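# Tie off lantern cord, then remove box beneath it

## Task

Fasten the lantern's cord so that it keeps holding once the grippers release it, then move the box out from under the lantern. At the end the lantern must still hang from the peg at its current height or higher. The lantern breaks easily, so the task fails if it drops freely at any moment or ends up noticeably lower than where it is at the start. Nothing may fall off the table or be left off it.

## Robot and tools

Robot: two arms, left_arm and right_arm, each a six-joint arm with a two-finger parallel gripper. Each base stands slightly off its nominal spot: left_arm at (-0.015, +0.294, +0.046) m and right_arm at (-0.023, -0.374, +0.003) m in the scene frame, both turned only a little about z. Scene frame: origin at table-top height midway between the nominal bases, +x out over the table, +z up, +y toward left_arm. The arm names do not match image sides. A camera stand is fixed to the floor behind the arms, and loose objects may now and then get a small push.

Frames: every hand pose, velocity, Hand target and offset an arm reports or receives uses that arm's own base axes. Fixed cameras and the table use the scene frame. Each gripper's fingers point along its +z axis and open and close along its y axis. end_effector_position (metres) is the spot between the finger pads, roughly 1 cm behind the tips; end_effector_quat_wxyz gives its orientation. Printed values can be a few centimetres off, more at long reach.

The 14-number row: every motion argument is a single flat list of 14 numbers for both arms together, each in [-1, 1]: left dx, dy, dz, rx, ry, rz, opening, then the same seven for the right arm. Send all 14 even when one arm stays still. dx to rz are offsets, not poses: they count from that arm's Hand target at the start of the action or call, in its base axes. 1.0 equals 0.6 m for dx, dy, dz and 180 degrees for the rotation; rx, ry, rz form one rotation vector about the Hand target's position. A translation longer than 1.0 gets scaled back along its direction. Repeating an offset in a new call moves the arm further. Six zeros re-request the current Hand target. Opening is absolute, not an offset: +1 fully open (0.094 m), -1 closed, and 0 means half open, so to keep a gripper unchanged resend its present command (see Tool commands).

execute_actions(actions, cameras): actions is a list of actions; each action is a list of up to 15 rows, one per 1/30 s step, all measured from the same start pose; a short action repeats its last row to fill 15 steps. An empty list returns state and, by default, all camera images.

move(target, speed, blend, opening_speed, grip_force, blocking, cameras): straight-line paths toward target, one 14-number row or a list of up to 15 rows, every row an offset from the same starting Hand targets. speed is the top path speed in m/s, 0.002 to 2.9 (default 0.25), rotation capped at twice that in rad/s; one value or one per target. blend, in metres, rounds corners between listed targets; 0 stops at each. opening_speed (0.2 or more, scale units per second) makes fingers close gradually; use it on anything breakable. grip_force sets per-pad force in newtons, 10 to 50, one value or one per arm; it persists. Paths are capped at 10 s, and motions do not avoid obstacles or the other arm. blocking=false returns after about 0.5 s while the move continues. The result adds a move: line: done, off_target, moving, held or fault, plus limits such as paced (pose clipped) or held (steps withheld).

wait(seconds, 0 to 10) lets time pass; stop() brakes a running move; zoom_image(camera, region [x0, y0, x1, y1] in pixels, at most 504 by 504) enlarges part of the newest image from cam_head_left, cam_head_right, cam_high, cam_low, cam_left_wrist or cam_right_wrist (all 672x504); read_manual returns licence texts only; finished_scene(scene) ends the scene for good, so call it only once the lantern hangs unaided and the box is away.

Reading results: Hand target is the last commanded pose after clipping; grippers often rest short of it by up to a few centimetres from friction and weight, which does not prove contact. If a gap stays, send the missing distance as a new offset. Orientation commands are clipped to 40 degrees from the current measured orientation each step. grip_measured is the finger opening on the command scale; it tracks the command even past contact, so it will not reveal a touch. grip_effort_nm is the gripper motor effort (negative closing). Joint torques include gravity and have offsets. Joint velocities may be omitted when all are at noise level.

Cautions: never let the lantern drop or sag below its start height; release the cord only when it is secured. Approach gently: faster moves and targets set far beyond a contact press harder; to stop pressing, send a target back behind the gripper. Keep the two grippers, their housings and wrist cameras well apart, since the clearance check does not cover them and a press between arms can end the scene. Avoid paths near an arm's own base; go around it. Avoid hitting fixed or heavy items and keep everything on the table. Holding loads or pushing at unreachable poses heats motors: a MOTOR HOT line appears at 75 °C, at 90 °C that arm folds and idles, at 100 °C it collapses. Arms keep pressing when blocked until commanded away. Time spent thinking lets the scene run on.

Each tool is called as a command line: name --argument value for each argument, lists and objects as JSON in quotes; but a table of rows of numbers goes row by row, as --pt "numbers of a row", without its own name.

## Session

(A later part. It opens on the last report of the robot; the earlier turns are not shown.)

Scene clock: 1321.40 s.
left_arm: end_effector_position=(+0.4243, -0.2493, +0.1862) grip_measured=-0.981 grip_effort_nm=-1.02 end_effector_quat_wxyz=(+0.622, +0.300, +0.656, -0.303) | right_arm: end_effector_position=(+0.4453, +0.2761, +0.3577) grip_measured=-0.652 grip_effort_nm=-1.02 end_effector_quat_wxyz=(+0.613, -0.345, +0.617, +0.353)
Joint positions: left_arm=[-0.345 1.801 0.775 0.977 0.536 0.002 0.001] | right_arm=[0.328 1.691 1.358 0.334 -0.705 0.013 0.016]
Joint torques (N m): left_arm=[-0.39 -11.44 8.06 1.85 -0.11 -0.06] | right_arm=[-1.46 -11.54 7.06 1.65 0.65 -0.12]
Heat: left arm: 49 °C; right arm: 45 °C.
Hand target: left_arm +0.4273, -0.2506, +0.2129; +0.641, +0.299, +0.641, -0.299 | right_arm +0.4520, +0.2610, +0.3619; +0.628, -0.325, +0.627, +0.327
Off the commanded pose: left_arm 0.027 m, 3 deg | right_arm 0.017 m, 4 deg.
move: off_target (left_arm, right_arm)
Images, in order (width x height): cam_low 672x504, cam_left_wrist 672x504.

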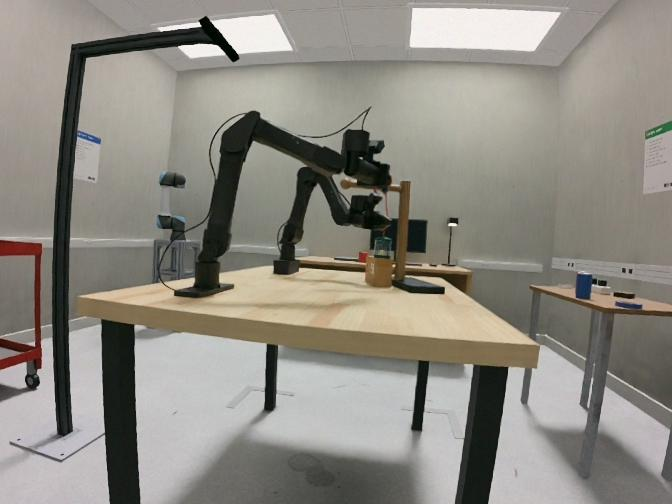

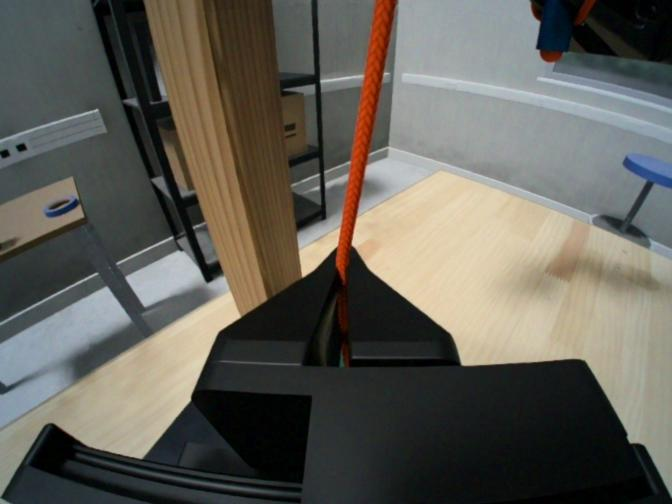

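move --target '[0, 0, 0.02, 0, 0, 0, -1.0, 0, 0, 0, 0, 0, 0, -1.0]' --speed 0.03 --cameras '["cam_low", "cam_left_wrist"]'

zoom_image --camera "cam_low" --region '[280, 140, 460, 300]'

Scene clock: 1376.90 s.
left_arm: end_effector_position=(+0.4235, -0.2491, +0.1867) grip_measured=-0.981 grip_effort_nm=-1.02 end_effector_quat_wxyz=(+0.609, +0.299, +0.669, -0.304) | right_arm: end_effector_position=(+0.4453, +0.2761, +0.3577) grip_measured=-0.652 grip_effort_nm=-1.02 end_effector_quat_wxyz=(+0.613, -0.345, +0.617, +0.353)
Joint positions: left_arm=[-0.345 1.773 0.786 0.901 0.536 0.002 0.001] | right_arm=[0.328 1.691 1.358 0.334 -0.705 0.013 0.016]
Joint torques (N m): left_arm=[-0.35 -11.96 8.66 2.12 -0.09 -0.06] | right_arm=[-1.4 -11.48 7.05 1.68 0.64 -0.12]
Heat: left arm: 47 °C; right arm: 46 °C.
Hand target: left_arm +0.4273, -0.2506, +0.2250; +0.641, +0.299, +0.640, -0.299 | right_arm +0.4520, +0.2610, +0.3619; +0.628, -0.325, +0.627, +0.327
Off the commanded pose: left_arm 0.038 m, 5 deg | right_arm 0.017 m, 4 deg.
move: off_target (left_arm, right_arm)
Images, in order (width x height): cam_low 672x504, cam_left_wrist 672x504.

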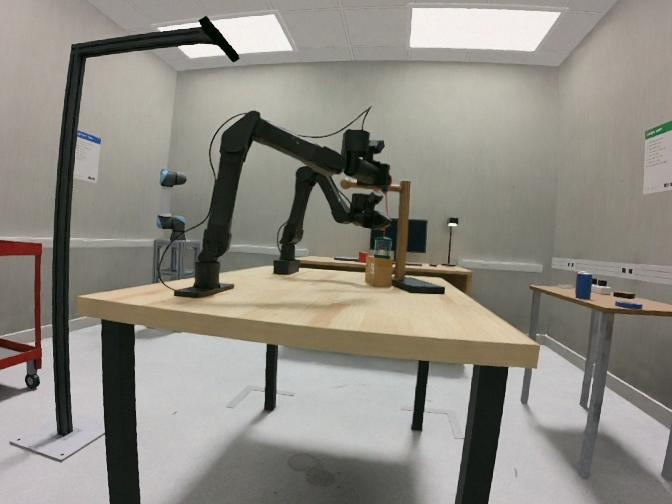

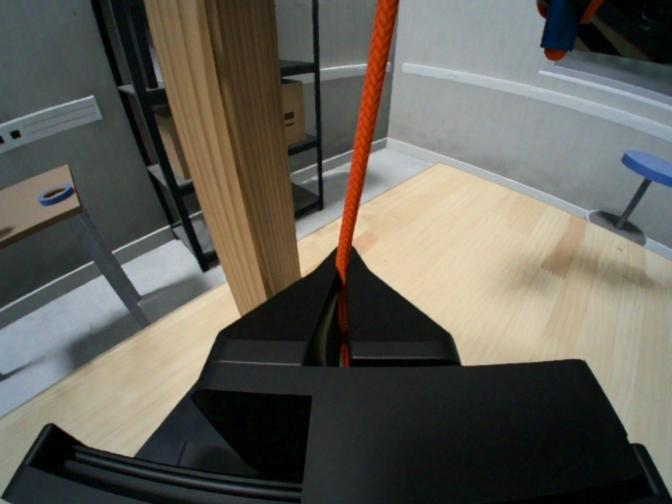

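Scaled by 2.800 from the camera's 672x504 image, which has a finer 960x720 frame.

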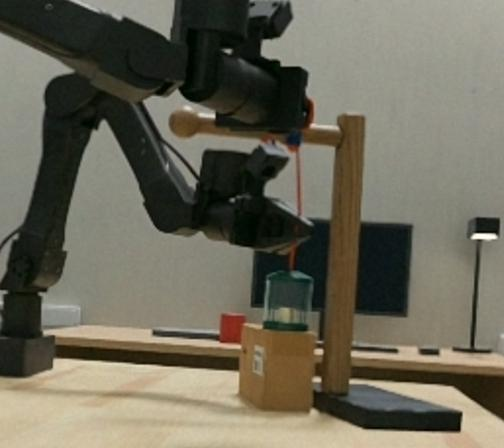

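move --target '[0, 0, 0.02, 0, 0, 0, -1.0, 0, 0, 0, 0, 0, 0, -1.0]' --speed 0.03 --cameras '["cam_low"]'

zoom_image --camera "cam_low" --region '[280, 140, 460, 300]'

Scene clock: 1392.40 s.
left_arm: end_effector_position=(+0.4234, -0.2486, +0.1907) grip_measured=-0.981 grip_effort_nm=-1.02 end_effector_quat_wxyz=(+0.601, +0.297, +0.677, -0.303) | right_arm: end_effector_position=(+0.4479, +0.2746, +0.3577) grip_measured=-0.652 grip_effort_nm=-1.02 end_effector_quat_wxyz=(+0.616, -0.340, +0.619, +0.348)
Joint positions: left_arm=[-0.345 1.745 0.802 0.833 0.534 0.002 0.001] | right_arm=[0.328 1.691 1.358 0.334 -0.689 0.013 0.016]
Joint torques (N m): left_arm=[-0.38 -12.27 9.22 2.31 -0.06 -0.05] | right_arm=[-1.26 -11.51 7.09 1.64 0.47 -0.11]
Heat: left arm: 47 °C; right arm: 46 °C.
Hand target: left_arm +0.4273, -0.2506, +0.2370; +0.641, +0.299, +0.640, -0.299 | right_arm +0.4520, +0.2610, +0.3619; +0.628, -0.325, +0.627, +0.327
Off the commanded pose: left_arm 0.047 m, 6 deg | right_arm 0.015 m, 3 deg.
move: off_target (left_arm, right_arm)
Images, in order (width x height): cam_low 672x504.

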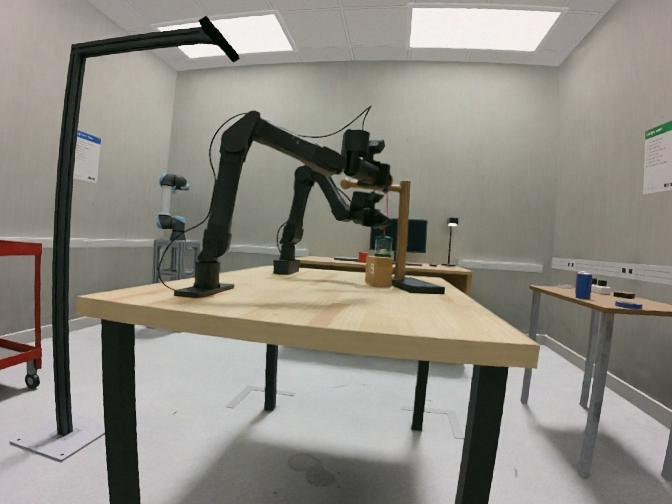

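Scaled by 2.800 from the camera's 672x504 image, which has a finer 960x720 frame.

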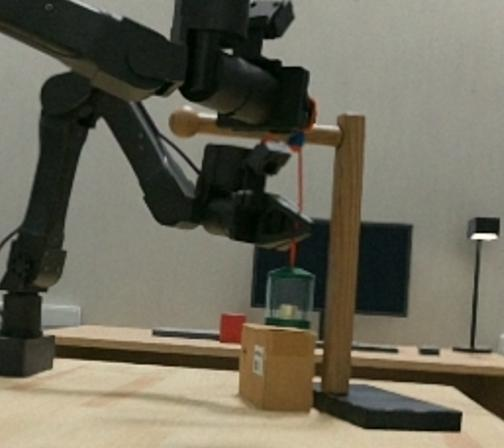

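move --target '[0, 0, 0.02, 0, 0, 0, -1.0, 0, 0, 0, 0, 0, 0, -1.0]' --speed 0.03 --cameras '["cam_low", "cam_left_wrist", "cam_right_wrist"]'

zoom_image --camera "cam_low" --region '[280, 140, 460, 300]'

Scene clock: 1408.77 s.
left_arm: end_effector_position=(+0.4239, -0.2486, +0.2000) grip_measured=-0.981 grip_effort_nm=-1.02 end_effector_quat_wxyz=(+0.598, +0.297, +0.680, -0.303) | right_arm: end_effector_position=(+0.4537, +0.2689, +0.3577) grip_measured=-0.652 grip_effort_nm=-1.02 end_effector_quat_wxyz=(+0.622, -0.330, +0.625, +0.338)
Joint positions: left_arm=[-0.345 1.717 0.824 0.774 0.533 0.002 0.001] | right_arm=[0.321 1.691 1.358 0.334 -0.663 0.012 0.016]
Joint torques (N m): left_arm=[-0.34 -12.23 9.59 2.39 -0.04 -0.07] | right_arm=[-0.73 -11.48 7.15 1.68 0.2 -0.13]
Heat: left arm: 50 °C; right arm: 46 °C.
Hand target: left_arm +0.4273, -0.2506, +0.2490; +0.641, +0.299, +0.640, -0.299 | right_arm +0.4519, +0.2612, +0.3619; +0.628, -0.325, +0.627, +0.327
Off the commanded pose: left_arm 0.049 m, 7 deg | right_arm 0.009 m, 2 deg.
move: off_target (left_arm)
Images, in order (width x height): cam_low 672x504, cam_left_wrist 672x504, cam_right_wrist 672x504.

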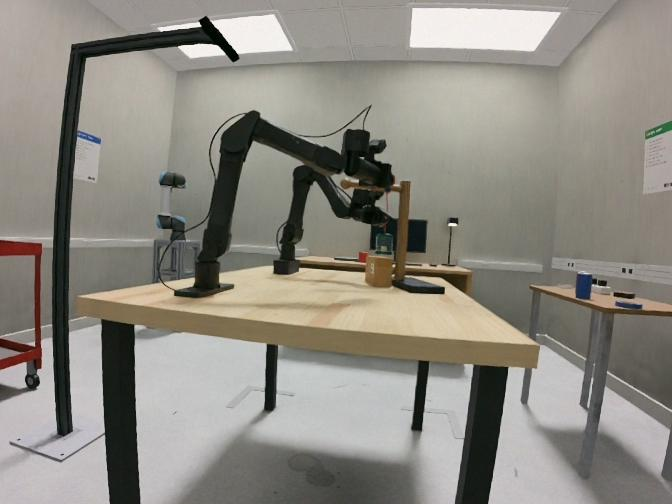

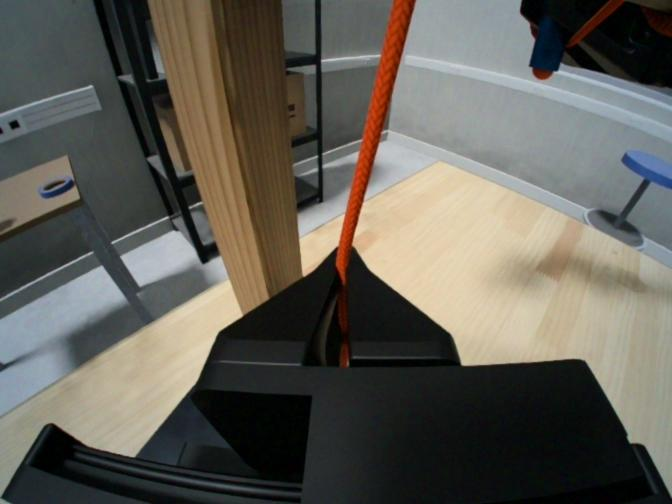

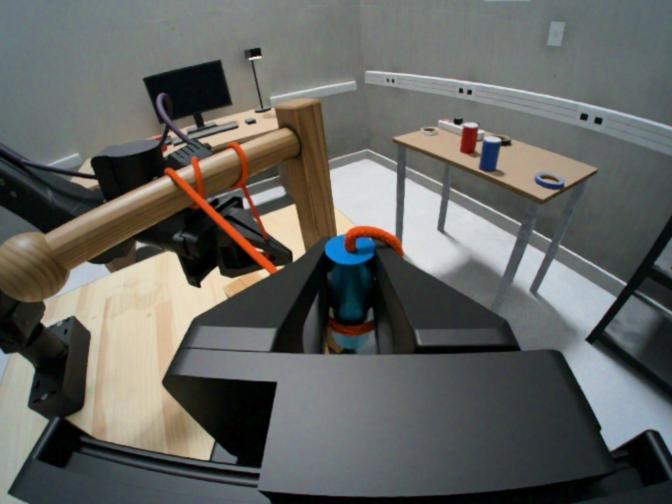

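Scaled by 2.800 from the camera's 672x504 image, which has a finer 960x720 frame.

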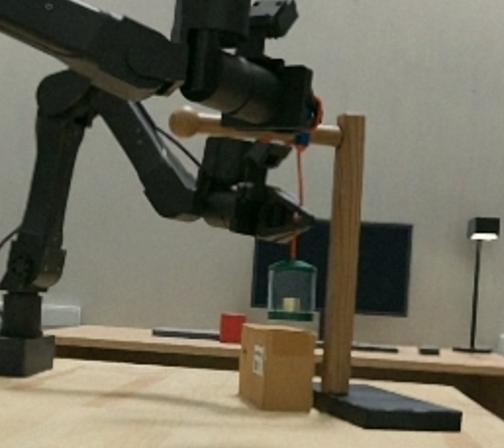

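move --target '[0, 0, 0.025, 0, 0, 0, -1.0, 0.012, -0.027, 0, 0, 0, 0, -1.0]' --speed 0.03 --cameras '["cam_low", "cam_right_wrist"]'

zoom_image --camera "cam_low" --region '[280, 140, 460, 300]'

Scene clock: 1427.23 s.
left_arm: end_effector_position=(+0.4250, -0.2490, +0.2147) grip_measured=-0.981 grip_effort_nm=-1.02 end_effector_quat_wxyz=(+0.598, +0.297, +0.680, -0.303) | right_arm: end_effector_position=(+0.4606, +0.2517, +0.3577) grip_measured=-0.652 grip_effort_nm=-1.02 end_effector_quat_wxyz=(+0.624, -0.326, +0.627, +0.334)
Joint positions: left_arm=[-0.345 1.685 0.857 0.712 0.533 0.002 0.001] | right_arm=[0.276 1.691 1.358 0.334 -0.695 0.012 0.016]
Joint torques (N m): left_arm=[-0.34 -12.07 9.91 2.35 -0.05 -0.07] | right_arm=[-0.99 -10.56 7.98 1.66 0.03 -0.1]
Heat: left arm: 52 °C; right arm: 46 °C.
Hand target: left_arm +0.4273, -0.2506, +0.2639; +0.641, +0.299, +0.640, -0.299 | right_arm +0.4592, +0.2448, +0.3619; +0.628, -0.325, +0.627, +0.327
Off the commanded pose: left_arm 0.049 m, 7 deg | right_arm 0.008 m, 1 deg.
move: off_target (left_arm)
Images, in order (width x height): cam_low 672x504, cam_right_wrist 672x504.

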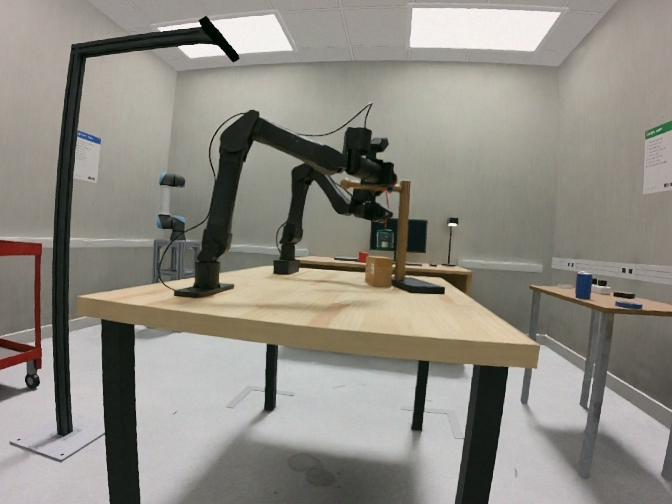

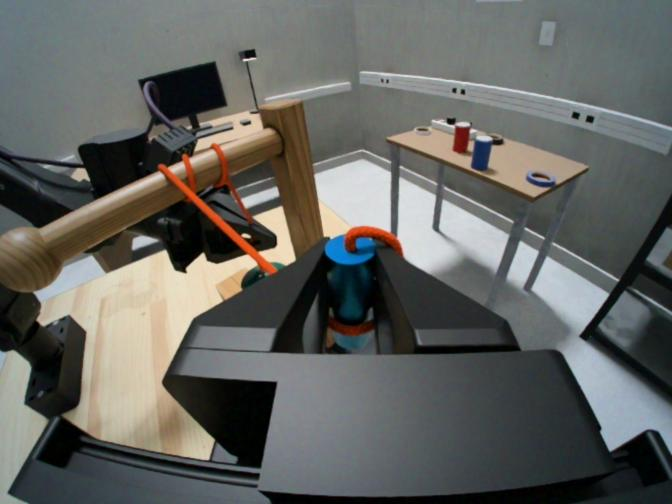

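Scaled by 2.800 from the camera's 672x504 image, which has a finer 960x720 frame.

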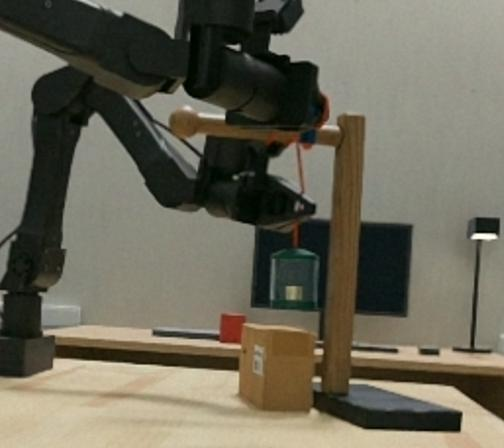

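move --target '[0, 0, 0, 0, 0, 0, -1.0, 0.0075, -0.0225, 0, 0, 0, 0, -1.0]' --speed 0.03 --cameras '["cam_left_wrist", "cam_right_wrist"]'

Scene clock: 1445.23 s.
left_arm: end_effector_position=(+0.4250, -0.2490, +0.2147) grip_measured=-0.981 grip_effort_nm=-1.02 end_effector_quat_wxyz=(+0.598, +0.297, +0.680, -0.303) | right_arm: end_effector_position=(+0.4559, +0.2487, +0.3577) grip_measured=-0.652 grip_effort_nm=-1.02 end_effector_quat_wxyz=(+0.616, -0.340, +0.619, +0.348)
Joint positions: left_arm=[-0.345 1.685 0.857 0.712 0.533 0.002 0.001] | right_arm=[0.256 1.691 1.358 0.334 -0.76 0.012 0.016]
Joint torques (N m): left_arm=[-0.35 -12.11 9.89 2.34 -0.06 -0.06] | right_arm=[-2.51 -10.36 8.27 1.63 0.33 -0.11]
Heat: left arm: 55 °C; right arm: 45 °C.
Hand target: left_arm +0.4273, -0.2506, +0.2639; +0.641, +0.299, +0.640, -0.299 | right_arm +0.4636, +0.2315, +0.3619; +0.628, -0.325, +0.627, +0.327
Off the commanded pose: left_arm 0.049 m, 7 deg | right_arm 0.020 m, 3 deg.
move: off_target (left_arm, right_arm)
Images, in order (width x height): cam_left_wrist 672x504, cam_right_wrist 672x504.

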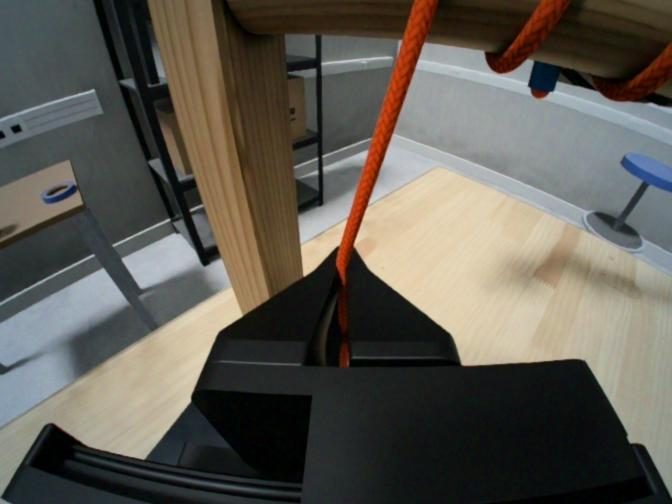

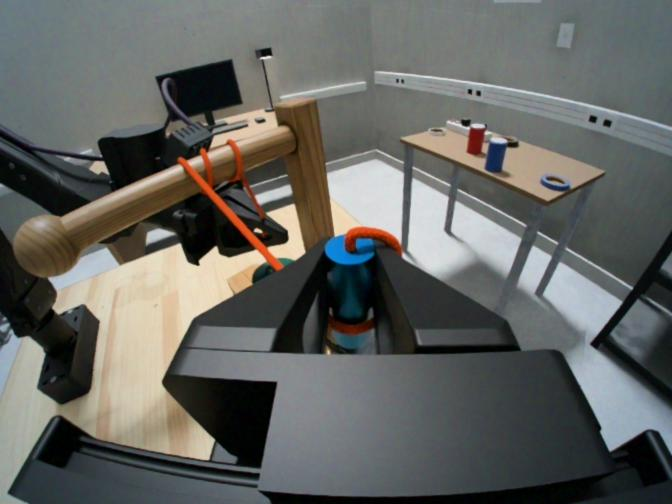

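zoom_image --camera "cam_left_wrist" --region '[380, 0, 672, 160]'

zoom_image --camera "cam_right_wrist" --region '[100, 80, 340, 300]'

Scaled by 1.726 from the camera's 672x504 image, which has a finer 960x720 frame.

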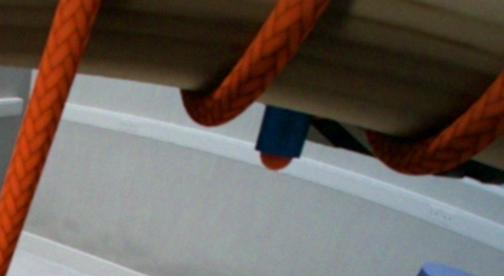

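Scaled by 2.100 from the camera's 672x504 image, which has a finer 960x720 frame.

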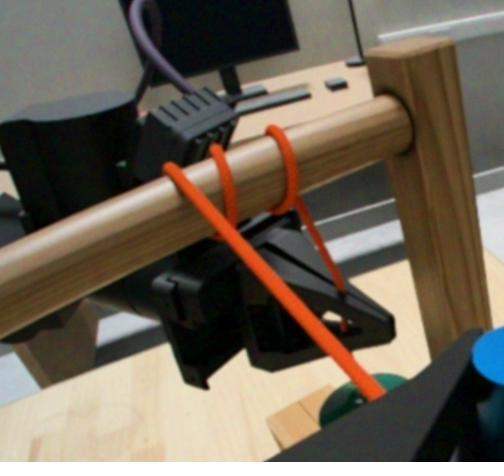

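move --target '[-0.02, 0, 0, 0, 0, 0, -1.0, 0, 0, 0, 0, 0, 0, -1.0]' --speed 0.03 --cameras '["cam_left_wrist", "cam_low"]'

zoom_image --camera "cam_low" --region '[280, 140, 460, 300]'

Scene clock: 1461.13 s.
left_arm: end_effector_position=(+0.4199, -0.2519, +0.2290) grip_measured=-0.981 grip_effort_nm=-1.02 end_effector_quat_wxyz=(+0.608, +0.299, +0.670, -0.303) | right_arm: end_effector_position=(+0.4628, +0.2379, +0.3577) grip_measured=-0.652 grip_effort_nm=-1.02 end_effector_quat_wxyz=(+0.622, -0.330, +0.625, +0.337)
Joint positions: left_arm=[-0.358 1.651 0.857 0.706 0.522 0.002 0.001] | right_arm=[0.235 1.691 1.358 0.334 -0.748 0.012 0.016]
Joint torques (N m): left_arm=[-0.43 -11.88 7.02 2.42 -0.07 -0.07] | right_arm=[-0.8 -10.25 8.32 1.61 0.18 -0.1]
Heat: left arm: 56 °C; right arm: 45 °C.
Hand target: left_arm +0.4152, -0.2507, +0.2639; +0.641, +0.299, +0.640, -0.299 | right_arm +0.4636, +0.2314, +0.3620; +0.628, -0.325, +0.627, +0.327
Off the commanded pose: left_arm 0.035 m, 5 deg | right_arm 0.008 m, 1 deg.
move: off_target (left_arm)
Images, in order (width x height): cam_low 672x504, cam_left_wrist 672x504.

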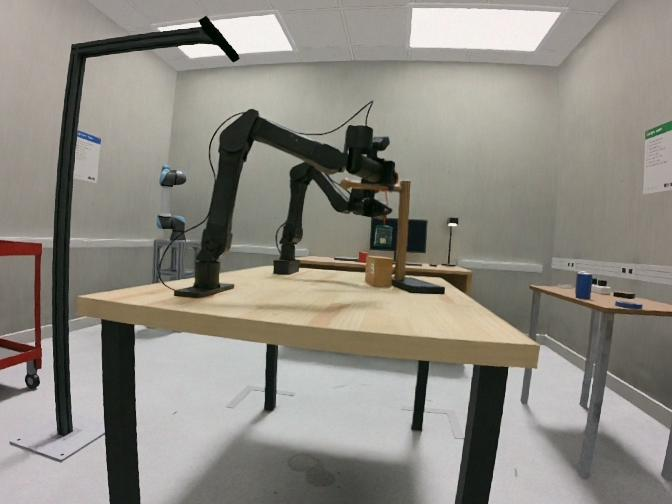

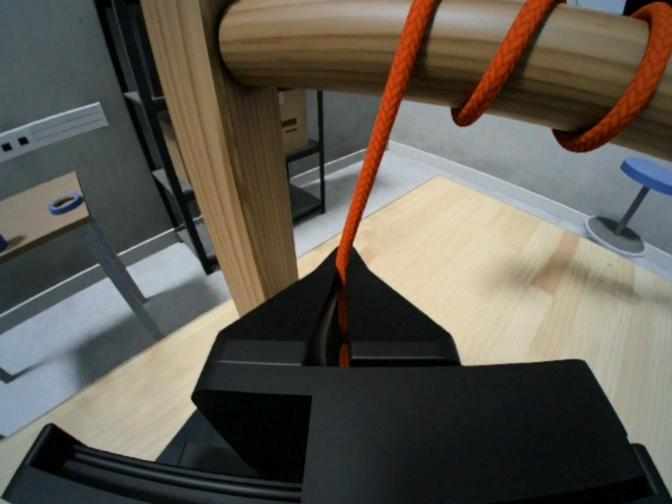

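Scaled by 2.800 from the camera's 672x504 image, which has a finer 960x720 frame.

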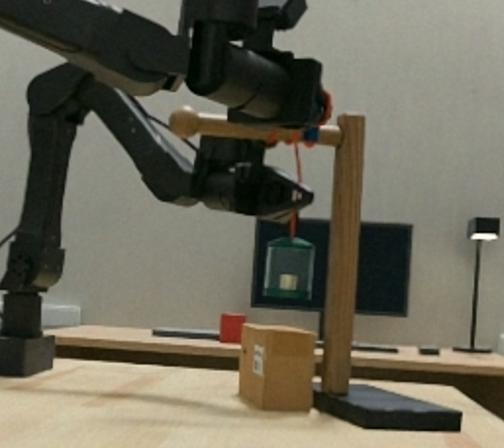

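move --target '[0, 0, 0, 0, 0, 0, -1.0, 0.009, -0.030, 0, 0, 0, 0, -1.0]' --speed 0.03 --cameras '["cam_left_wrist", "cam_right_wrist"]'

Scene clock: 1471.10 s.
left_arm: end_effector_position=(+0.4201, -0.2517, +0.2290) grip_measured=-0.981 grip_effort_nm=-1.02 end_effector_quat_wxyz=(+0.609, +0.298, +0.670, -0.302) | right_arm: end_effector_position=(+0.4579, +0.2333, +0.3577) grip_measured=-0.652 grip_effort_nm=-1.02 end_effector_quat_wxyz=(+0.614, -0.344, +0.617, +0.351)
Joint positions: left_arm=[-0.358 1.651 0.857 0.706 0.521 0.002 0.001] | right_arm=[0.21 1.691 1.358 0.334 -0.818 0.012 0.016]
Joint torques (N m): left_arm=[-0.44 -11.92 6.99 2.43 -0.07 -0.06] | right_arm=[-2.99 -9.73 8.66 1.59 0.42 -0.11]
Heat: left arm: 54 °C; right arm: 45 °C.
Hand target: left_arm +0.4152, -0.2507, +0.2639; +0.641, +0.299, +0.640, -0.299 | right_arm +0.4691, +0.2133, +0.3620; +0.628, -0.325, +0.627, +0.327
Off the commanded pose: left_arm 0.035 m, 5 deg | right_arm 0.023 m, 4 deg.
move: off_target (left_arm, right_arm)
Images, in order (width x height): cam_left_wrist 672x504, cam_right_wrist 672x504.

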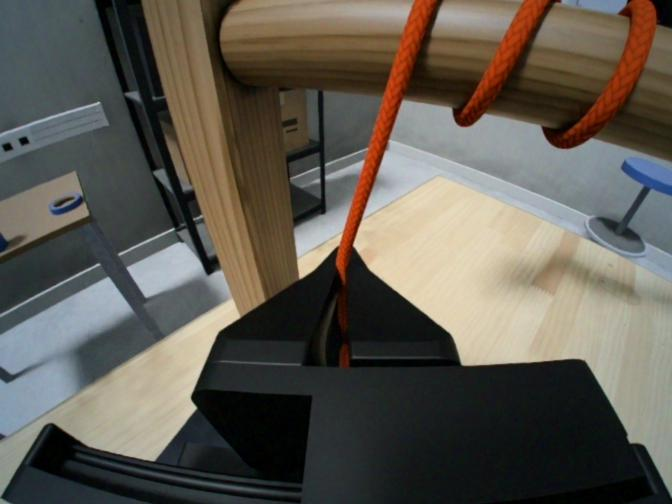

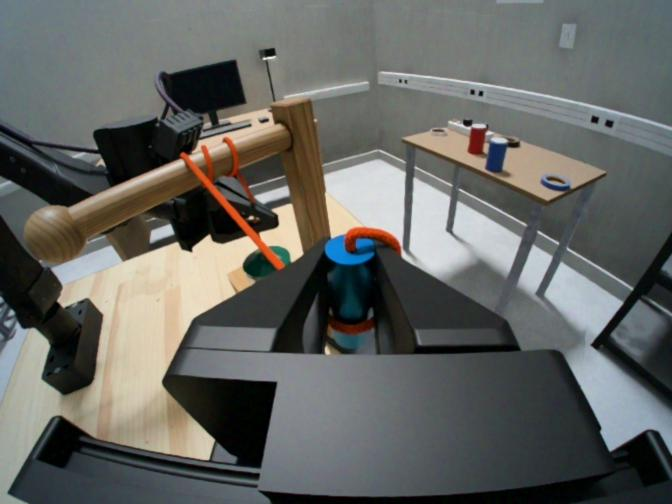

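move --target '[0, 0, -0.0083, 0.0051, 0.0043, 0, -1.0, 0, 0, 0, 0, 0, 0, -1.0]' --speed 0.02 --cameras '[]'

Scene clock: 1480.97 s.
left_arm: end_effector_position=(+0.4195, -0.2514, +0.2283) grip_measured=-0.981 grip_effort_nm=-1.02 end_effector_quat_wxyz=(+0.606, +0.298, +0.673, -0.303) | right_arm: end_effector_position=(+0.4579, +0.2333, +0.3577) grip_measured=-0.652 grip_effort_nm=-1.02 end_effector_quat_wxyz=(+0.614, -0.344, +0.617, +0.351)
Joint positions: left_arm=[-0.358 1.647 0.857 0.694 0.521 0.002 0.001] | right_arm=[0.21 1.691 1.358 0.334 -0.819 0.012 0.016]
Joint torques (N m): left_arm=[-0.4 -11.6 7.13 2.25 -0.08 0.07] | right_arm=[-2.96 -9.73 8.62 1.59 0.39 -0.1]
Heat: left arm: 53 °C; right arm: 44 °C.
Hand target: left_arm +0.4152, -0.2506, +0.2590; +0.634, +0.302, +0.647, -0.296 | right_arm +0.4690, +0.2134, +0.3620; +0.628, -0.325, +0.627, +0.327
Off the commanded pose: left_arm 0.031 m, 4 deg | right_arm 0.023 m, 4 deg.
move: off_target (left_arm, right_arm)
No camera images: "cameras" was empty.

move --target '[0, 0, -0.0133, 0.0082, 0.0069, 0, -1.0, 0, 0, 0, 0, 0, 0, -1.0]' --speed 0.02 --cameras '["cam_left_wrist"]'

Scene clock: 1492.67 s.
left_arm: end_effector_position=(+0.4179, -0.2515, +0.2266) grip_measured=-0.981 grip_effort_nm=-1.02 end_effector_quat_wxyz=(+0.603, +0.304, +0.675, -0.298) | right_arm: end_effector_position=(+0.4579, +0.2333, +0.3577) grip_measured=-0.652 grip_effort_nm=-1.02 end_effector_quat_wxyz=(+0.614, -0.344, +0.617, +0.351)
Joint positions: left_arm=[-0.359 1.64 0.857 0.672 0.521 0.02 0.001] | right_arm=[0.21 1.691 1.358 0.334 -0.819 0.012 0.016]
Joint torques (N m): left_arm=[-0.35 -10.99 7.5 2 -0.08 0.11] | right_arm=[-2.95 -9.74 8.59 1.58 0.4 -0.11]
Heat: left arm: 52 °C; right arm: 44 °C.
Hand target: left_arm +0.4153, -0.2506, +0.2509; +0.623, +0.307, +0.658, -0.291 | right_arm +0.4690, +0.2134, +0.3620; +0.628, -0.325, +0.627, +0.327
Off the commanded pose: left_arm 0.025 m, 3 deg | right_arm 0.023 m, 4 deg.
move: off_target (left_arm, right_arm)
Images, in order (width x height): cam_left_wrist 672x504.

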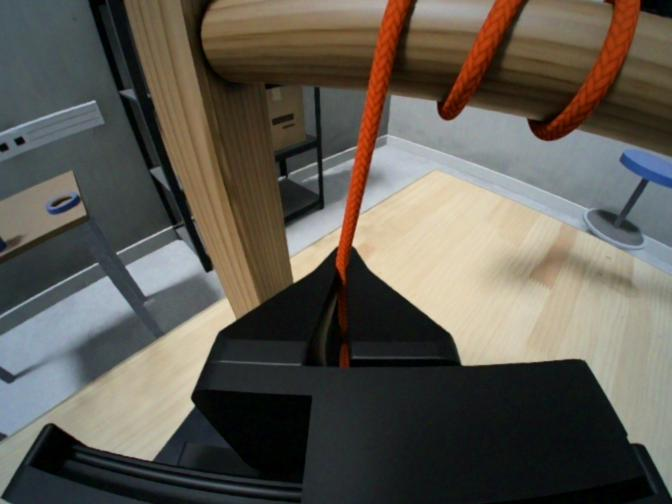

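move --target '[0, 0, -0.0133, 0.0082, 0.0069, 0, -1.0, 0, 0, 0, 0, 0, 0, -1.0]' --speed 0.02 --cameras '[]'

Scene clock: 1505.17 s.
left_arm: end_effector_position=(+0.4167, -0.2510, +0.2256) grip_measured=-0.981 grip_effort_nm=-1.02 end_effector_quat_wxyz=(+0.601, +0.310, +0.676, -0.293) | right_arm: end_effector_position=(+0.4579, +0.2333, +0.3577) grip_measured=-0.652 grip_effort_nm=-1.02 end_effector_quat_wxyz=(+0.614, -0.344, +0.617, +0.351)
Joint positions: left_arm=[-0.359 1.633 0.857 0.652 0.521 0.038 0.001] | right_arm=[0.21 1.691 1.358 0.334 -0.819 0.012 0.016]
Joint torques (N m): left_arm=[-0.38 -10.32 7.88 1.76 -0.09 0.08] | right_arm=[-2.96 -9.78 8.65 1.58 0.4 -0.1]
Heat: left arm: 52 °C; right arm: 44 °C.
Hand target: left_arm +0.4153, -0.2506, +0.2430; +0.612, +0.312, +0.668, -0.286 | right_arm +0.4690, +0.2134, +0.3620; +0.628, -0.325, +0.627, +0.327
Off the commanded pose: left_arm 0.017 m, 2 deg | right_arm 0.023 m, 4 deg.
move: off_target (left_arm, right_arm)
No camera images: "cameras" was empty.

move --target '[0, 0, -0.0083, 0.0051, 0.0043, 0, -1.0, 0, 0, 0, 0, 0, 0, -1.0]' --speed 0.02 --cameras '["cam_left_wrist", "cam_low"]'

zoom_image --camera "cam_low" --region '[280, 140, 460, 300]'

Scene clock: 1513.60 s.
left_arm: end_effector_position=(+0.4161, -0.2508, +0.2248) grip_measured=-0.981 grip_effort_nm=-1.02 end_effector_quat_wxyz=(+0.600, +0.314, +0.677, -0.289) | right_arm: end_effector_position=(+0.4579, +0.2333, +0.3577) grip_measured=-0.652 grip_effort_nm=-1.02 end_effector_quat_wxyz=(+0.614, -0.344, +0.617, +0.351)
Joint positions: left_arm=[-0.359 1.629 0.857 0.642 0.521 0.05 0.001] | right_arm=[0.21 1.691 1.358 0.334 -0.819 0.012 0.016]
Joint torques (N m): left_arm=[-0.5 -9.84 8.1 1.63 -0.1 0.07] | right_arm=[-2.91 -9.8 8.61 1.59 0.41 -0.12]
Heat: left arm: 52 °C; right arm: 44 °C.
Hand target: left_arm +0.4153, -0.2506, +0.2379; +0.605, +0.315, +0.675, -0.282 | right_arm +0.4690, +0.2134, +0.3620; +0.628, -0.325, +0.627, +0.327
Off the commanded pose: left_arm 0.013 m, 1 deg | right_arm 0.023 m, 4 deg.
move: off_target (left_arm, right_arm)
Images, in order (width x height): cam_low 672x504, cam_left_wrist 672x504.

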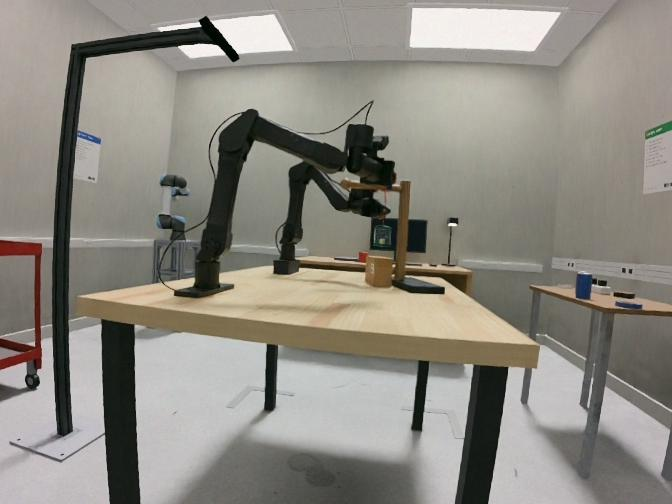

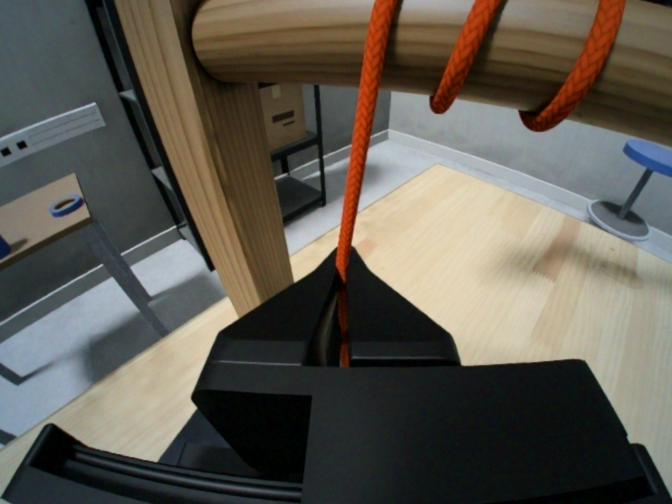

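Scaled by 2.800 from the camera's 672x504 image, which has a finer 960x720 frame.

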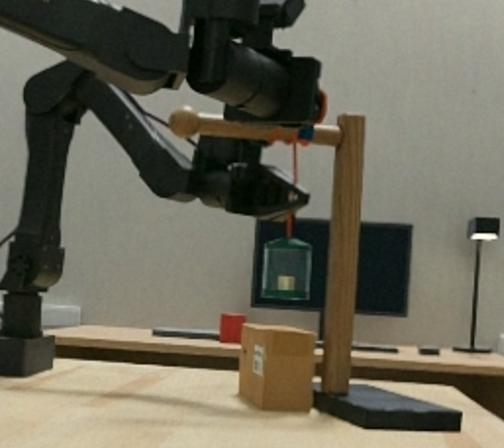

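move --target '[0, 0, 0, 0, 0, 0, -0.6, 0, 0, 0, 0, 0, 0, -1.0]' --speed 0.02 --opening_speed 0.2 --cameras '["cam_left_wrist", "cam_low"]'

zoom_image --camera "cam_low" --region '[280, 140, 460, 300]'

Scene clock: 1533.60 s.
left_arm: end_effector_position=(+0.4155, -0.2504, +0.2197) grip_measured=-0.603 grip_effort_nm=0.14 end_effector_quat_wxyz=(+0.592, +0.313, +0.684, -0.289) | right_arm: end_effector_position=(+0.4579, +0.2333, +0.3577) grip_measured=-0.652 grip_effort_nm=-1.02 end_effector_quat_wxyz=(+0.614, -0.344, +0.617, +0.351)
Joint positions: left_arm=[-0.359 1.629 0.857 0.618 0.52 0.051 0.019] | right_arm=[0.21 1.691 1.358 0.334 -0.819 0.012 0.016]
Joint torques (N m): left_arm=[-0.42 -9.91 8.14 1.88 -0.08 0.06] | right_arm=[-2.88 -9.76 8.69 1.58 0.41 -0.11]
Heat: left arm: 53 °C; right arm: 44 °C.
Hand target: left_arm +0.4153, -0.2506, +0.2380; +0.605, +0.315, +0.674, -0.282 | right_arm +0.4690, +0.2134, +0.3620; +0.628, -0.325, +0.627, +0.327
Off the commanded pose: left_arm 0.018 m, 2 deg | right_arm 0.023 m, 4 deg.
move: off_target (left_arm, right_arm)
Images, in order (width x height): cam_low 672x504, cam_left_wrist 672x504.

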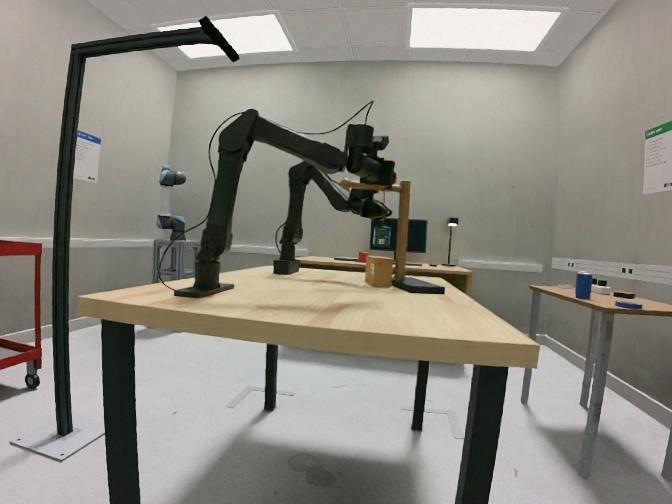

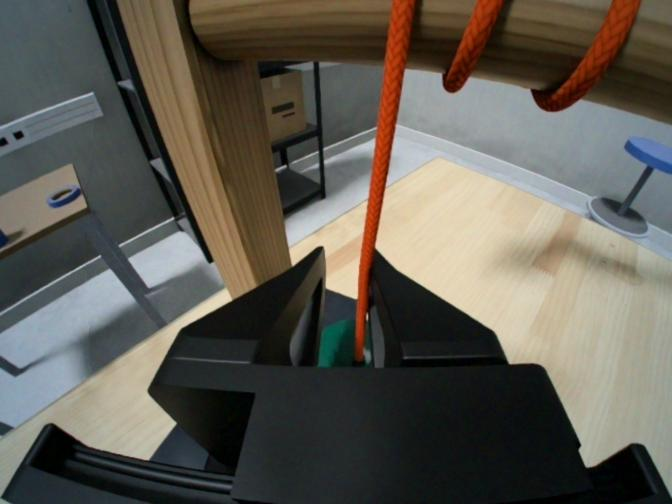

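Scaled by 2.800 from the camera's 672x504 image, which has a finer 960x720 frame.

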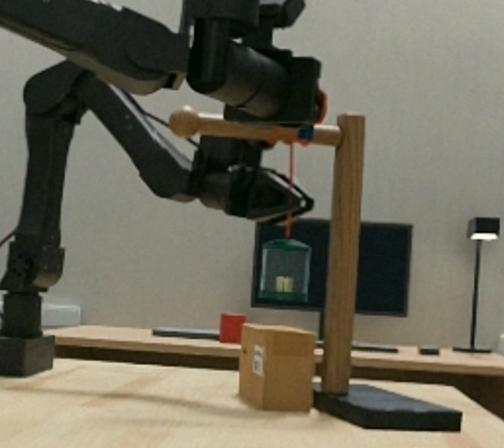

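move --pt "-0.0085 -0.0070 0 0 0 0 -0.6 0 0 0 0 0 0 -1.0" --pt "-0.0085 -0.0070 0 0 0 0 -1.0 0 0 0 0 0 0 -1.0" --speed 0.02 --opening_speed 0.3 --cameras '["cam_left_wrist"]'

Scene clock: 1555.80 s.
left_arm: end_effector_position=(+0.4130, -0.2558, +0.2195) grip_measured=-0.975 grip_effort_nm=-0.98 end_effector_quat_wxyz=(+0.591, +0.314, +0.685, -0.288) | right_arm: end_effector_position=(+0.4579, +0.2333, +0.3577) grip_measured=-0.652 grip_effort_nm=-1.02 end_effector_quat_wxyz=(+0.614, -0.344, +0.617, +0.351)
Joint positions: left_arm=[-0.377 1.626 0.857 0.614 0.501 0.051 0.001] | right_arm=[0.21 1.691 1.358 0.334 -0.819 0.012 0.016]
Joint torques (N m): left_arm=[-0.43 -10.62 7.21 1.94 -0.08 0.06] | right_arm=[-3 -9.8 8.65 1.59 0.41 -0.09]
Heat: left arm: 53 °C; right arm: 43 °C.
Hand target: left_arm +0.4101, -0.2549, +0.2380; +0.605, +0.315, +0.674, -0.282 | right_arm +0.4690, +0.2134, +0.3620; +0.628, -0.325, +0.627, +0.327
Off the commanded pose: left_arm 0.019 m, 2 deg | right_arm 0.023 m, 4 deg.
move: off_target (left_arm, right_arm); target 2's new opening was sent with left_arm's hand 0.019 m and 2 deg from that target
Images, in order (width x height): cam_left_wrist 672x504.

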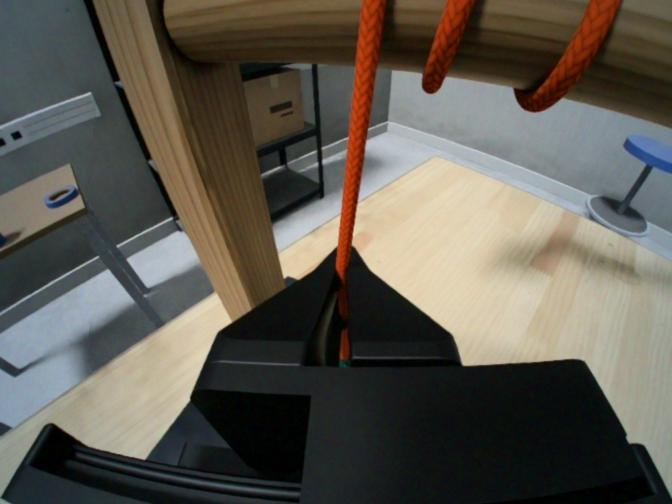

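move --target '[0, 0, 0, 0, 0, 0, -1.0, -0.0155, 0.0475, 0, 0, 0, 0, -1.0]' --speed 0.03 --cameras '["cam_left_wrist", "cam_right_wrist"]'

Scene clock: 1566.20 s.
left_arm: end_effector_position=(+0.4127, -0.2556, +0.2174) grip_measured=-0.977 grip_effort_nm=-1.02 end_effector_quat_wxyz=(+0.587, +0.313, +0.688, -0.288) | right_arm: end_effector_position=(+0.4637, +0.2421, +0.3575) grip_measured=-0.652 grip_effort_nm=-1.02 end_effector_quat_wxyz=(+0.624, -0.325, +0.628, +0.332)
Joint positions: left_arm=[-0.377 1.626 0.857 0.605 0.501 0.051 0.001] | right_arm=[0.251 1.691 1.358 0.334 -0.716 0.012 0.016]
Joint torques (N m): left_arm=[-0.46 -10.61 7.16 2.05 -0.07 0.06] | right_arm=[0.4 -10.69 7.92 1.65 0.15 -0.11]
Heat: left arm: 52 °C; right arm: 43 °C.
Hand target: left_arm +0.4101, -0.2549, +0.2380; +0.605, +0.315, +0.675, -0.282 | right_arm +0.4598, +0.2419, +0.3619; +0.628, -0.325, +0.627, +0.327
Off the commanded pose: left_arm 0.021 m, 3 deg | right_arm 0.006 m, 1 deg.
move: off_target (left_arm)
Images, in order (width x height): cam_left_wrist 672x504, cam_right_wrist 672x504.

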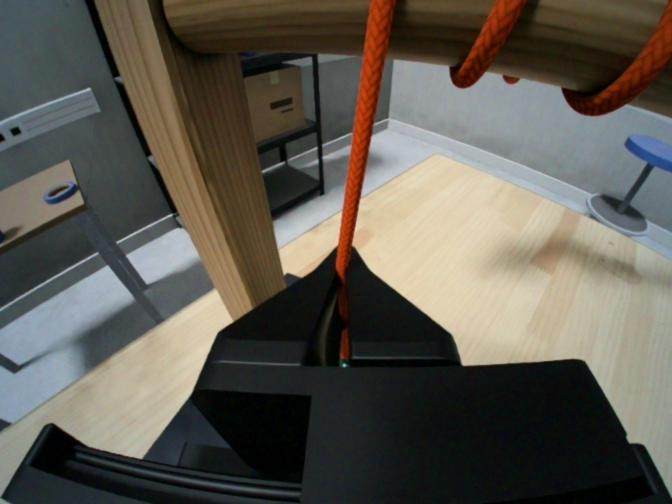

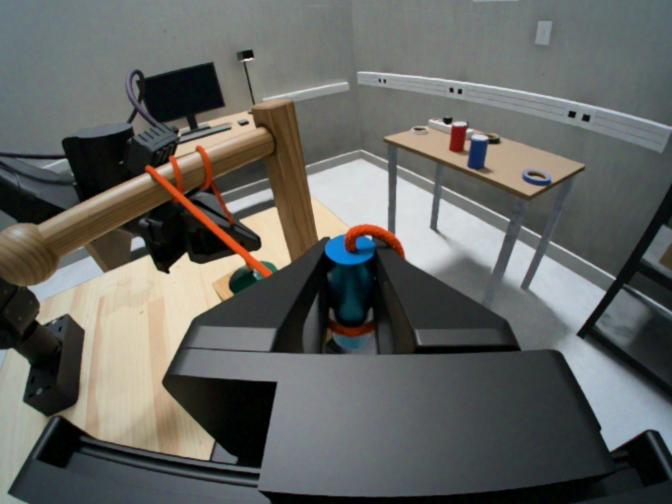

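move --target '[0, 0, -0.0083, 0.0051, 0.0043, 0, -1.0, 0, 0, 0, 0, 0, 0, -1.0]' --speed 0.02 --cameras '[]'

Scene clock: 1575.80 s.
left_arm: end_effector_position=(+0.4123, -0.2560, +0.2163) grip_measured=-0.977 grip_effort_nm=-1.02 end_effector_quat_wxyz=(+0.587, +0.316, +0.688, -0.287) | right_arm: end_effector_position=(+0.4637, +0.2421, +0.3575) grip_measured=-0.652 grip_effort_nm=-1.02 end_effector_quat_wxyz=(+0.624, -0.325, +0.628, +0.332)
Joint positions: left_arm=[-0.379 1.626 0.857 0.6 0.501 0.058 0.001] | right_arm=[0.251 1.691 1.358 0.334 -0.716 0.012 0.016]
Joint torques (N m): left_arm=[-0.31 -10.47 7.41 1.83 -0.09 0.08] | right_arm=[0.43 -10.58 7.86 1.65 0.14 -0.1]
Heat: left arm: 52 °C; right arm: 44 °C.
Hand target: left_arm +0.4102, -0.2548, +0.2330; +0.598, +0.318, +0.681, -0.279 | right_arm +0.4597, +0.2419, +0.3619; +0.628, -0.326, +0.627, +0.327
Off the commanded pose: left_arm 0.017 m, 2 deg | right_arm 0.006 m, 1 deg.
move: off_target (left_arm)
No camera images: "cameras" was empty.

move --target '[0, 0, -0.0083, 0.0051, 0.0043, 0, -1.0, 0, 0, 0, 0, 0, 0, -1.0]' --speed 0.02 --cameras '["cam_left_wrist"]'

Scene clock: 1582.10 s.
left_arm: end_effector_position=(+0.4114, -0.2557, +0.2157) grip_measured=-0.977 grip_effort_nm=-1.02 end_effector_quat_wxyz=(+0.585, +0.320, +0.689, -0.283) | right_arm: end_effector_position=(+0.4637, +0.2421, +0.3575) grip_measured=-0.652 grip_effort_nm=-1.02 end_effector_quat_wxyz=(+0.624, -0.325, +0.628, +0.332)
Joint positions: left_arm=[-0.379 1.621 0.857 0.587 0.501 0.069 0.001] | right_arm=[0.251 1.691 1.358 0.334 -0.716 0.012 0.016]
Joint torques (N m): left_arm=[-0.46 -9.95 7.72 1.7 -0.11 0.09] | right_arm=[0.38 -10.7 7.87 1.65 0.15 -0.11]
Heat: left arm: 52 °C; right arm: 44 °C.
Hand target: left_arm +0.4101, -0.2548, +0.2281; +0.591, +0.321, +0.687, -0.276 | right_arm +0.4597, +0.2419, +0.3619; +0.628, -0.326, +0.627, +0.327
Off the commanded pose: left_arm 0.012 m, 1 deg | right_arm 0.006 m, 1 deg.
move: off_target (left_arm)
Images, in order (width x height): cam_left_wrist 672x504.

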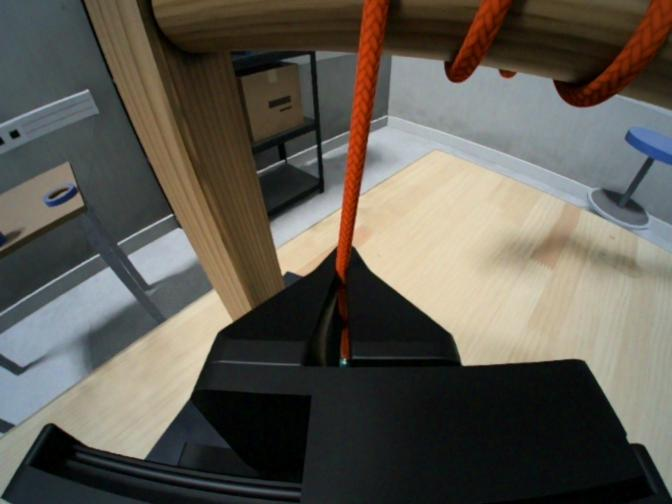

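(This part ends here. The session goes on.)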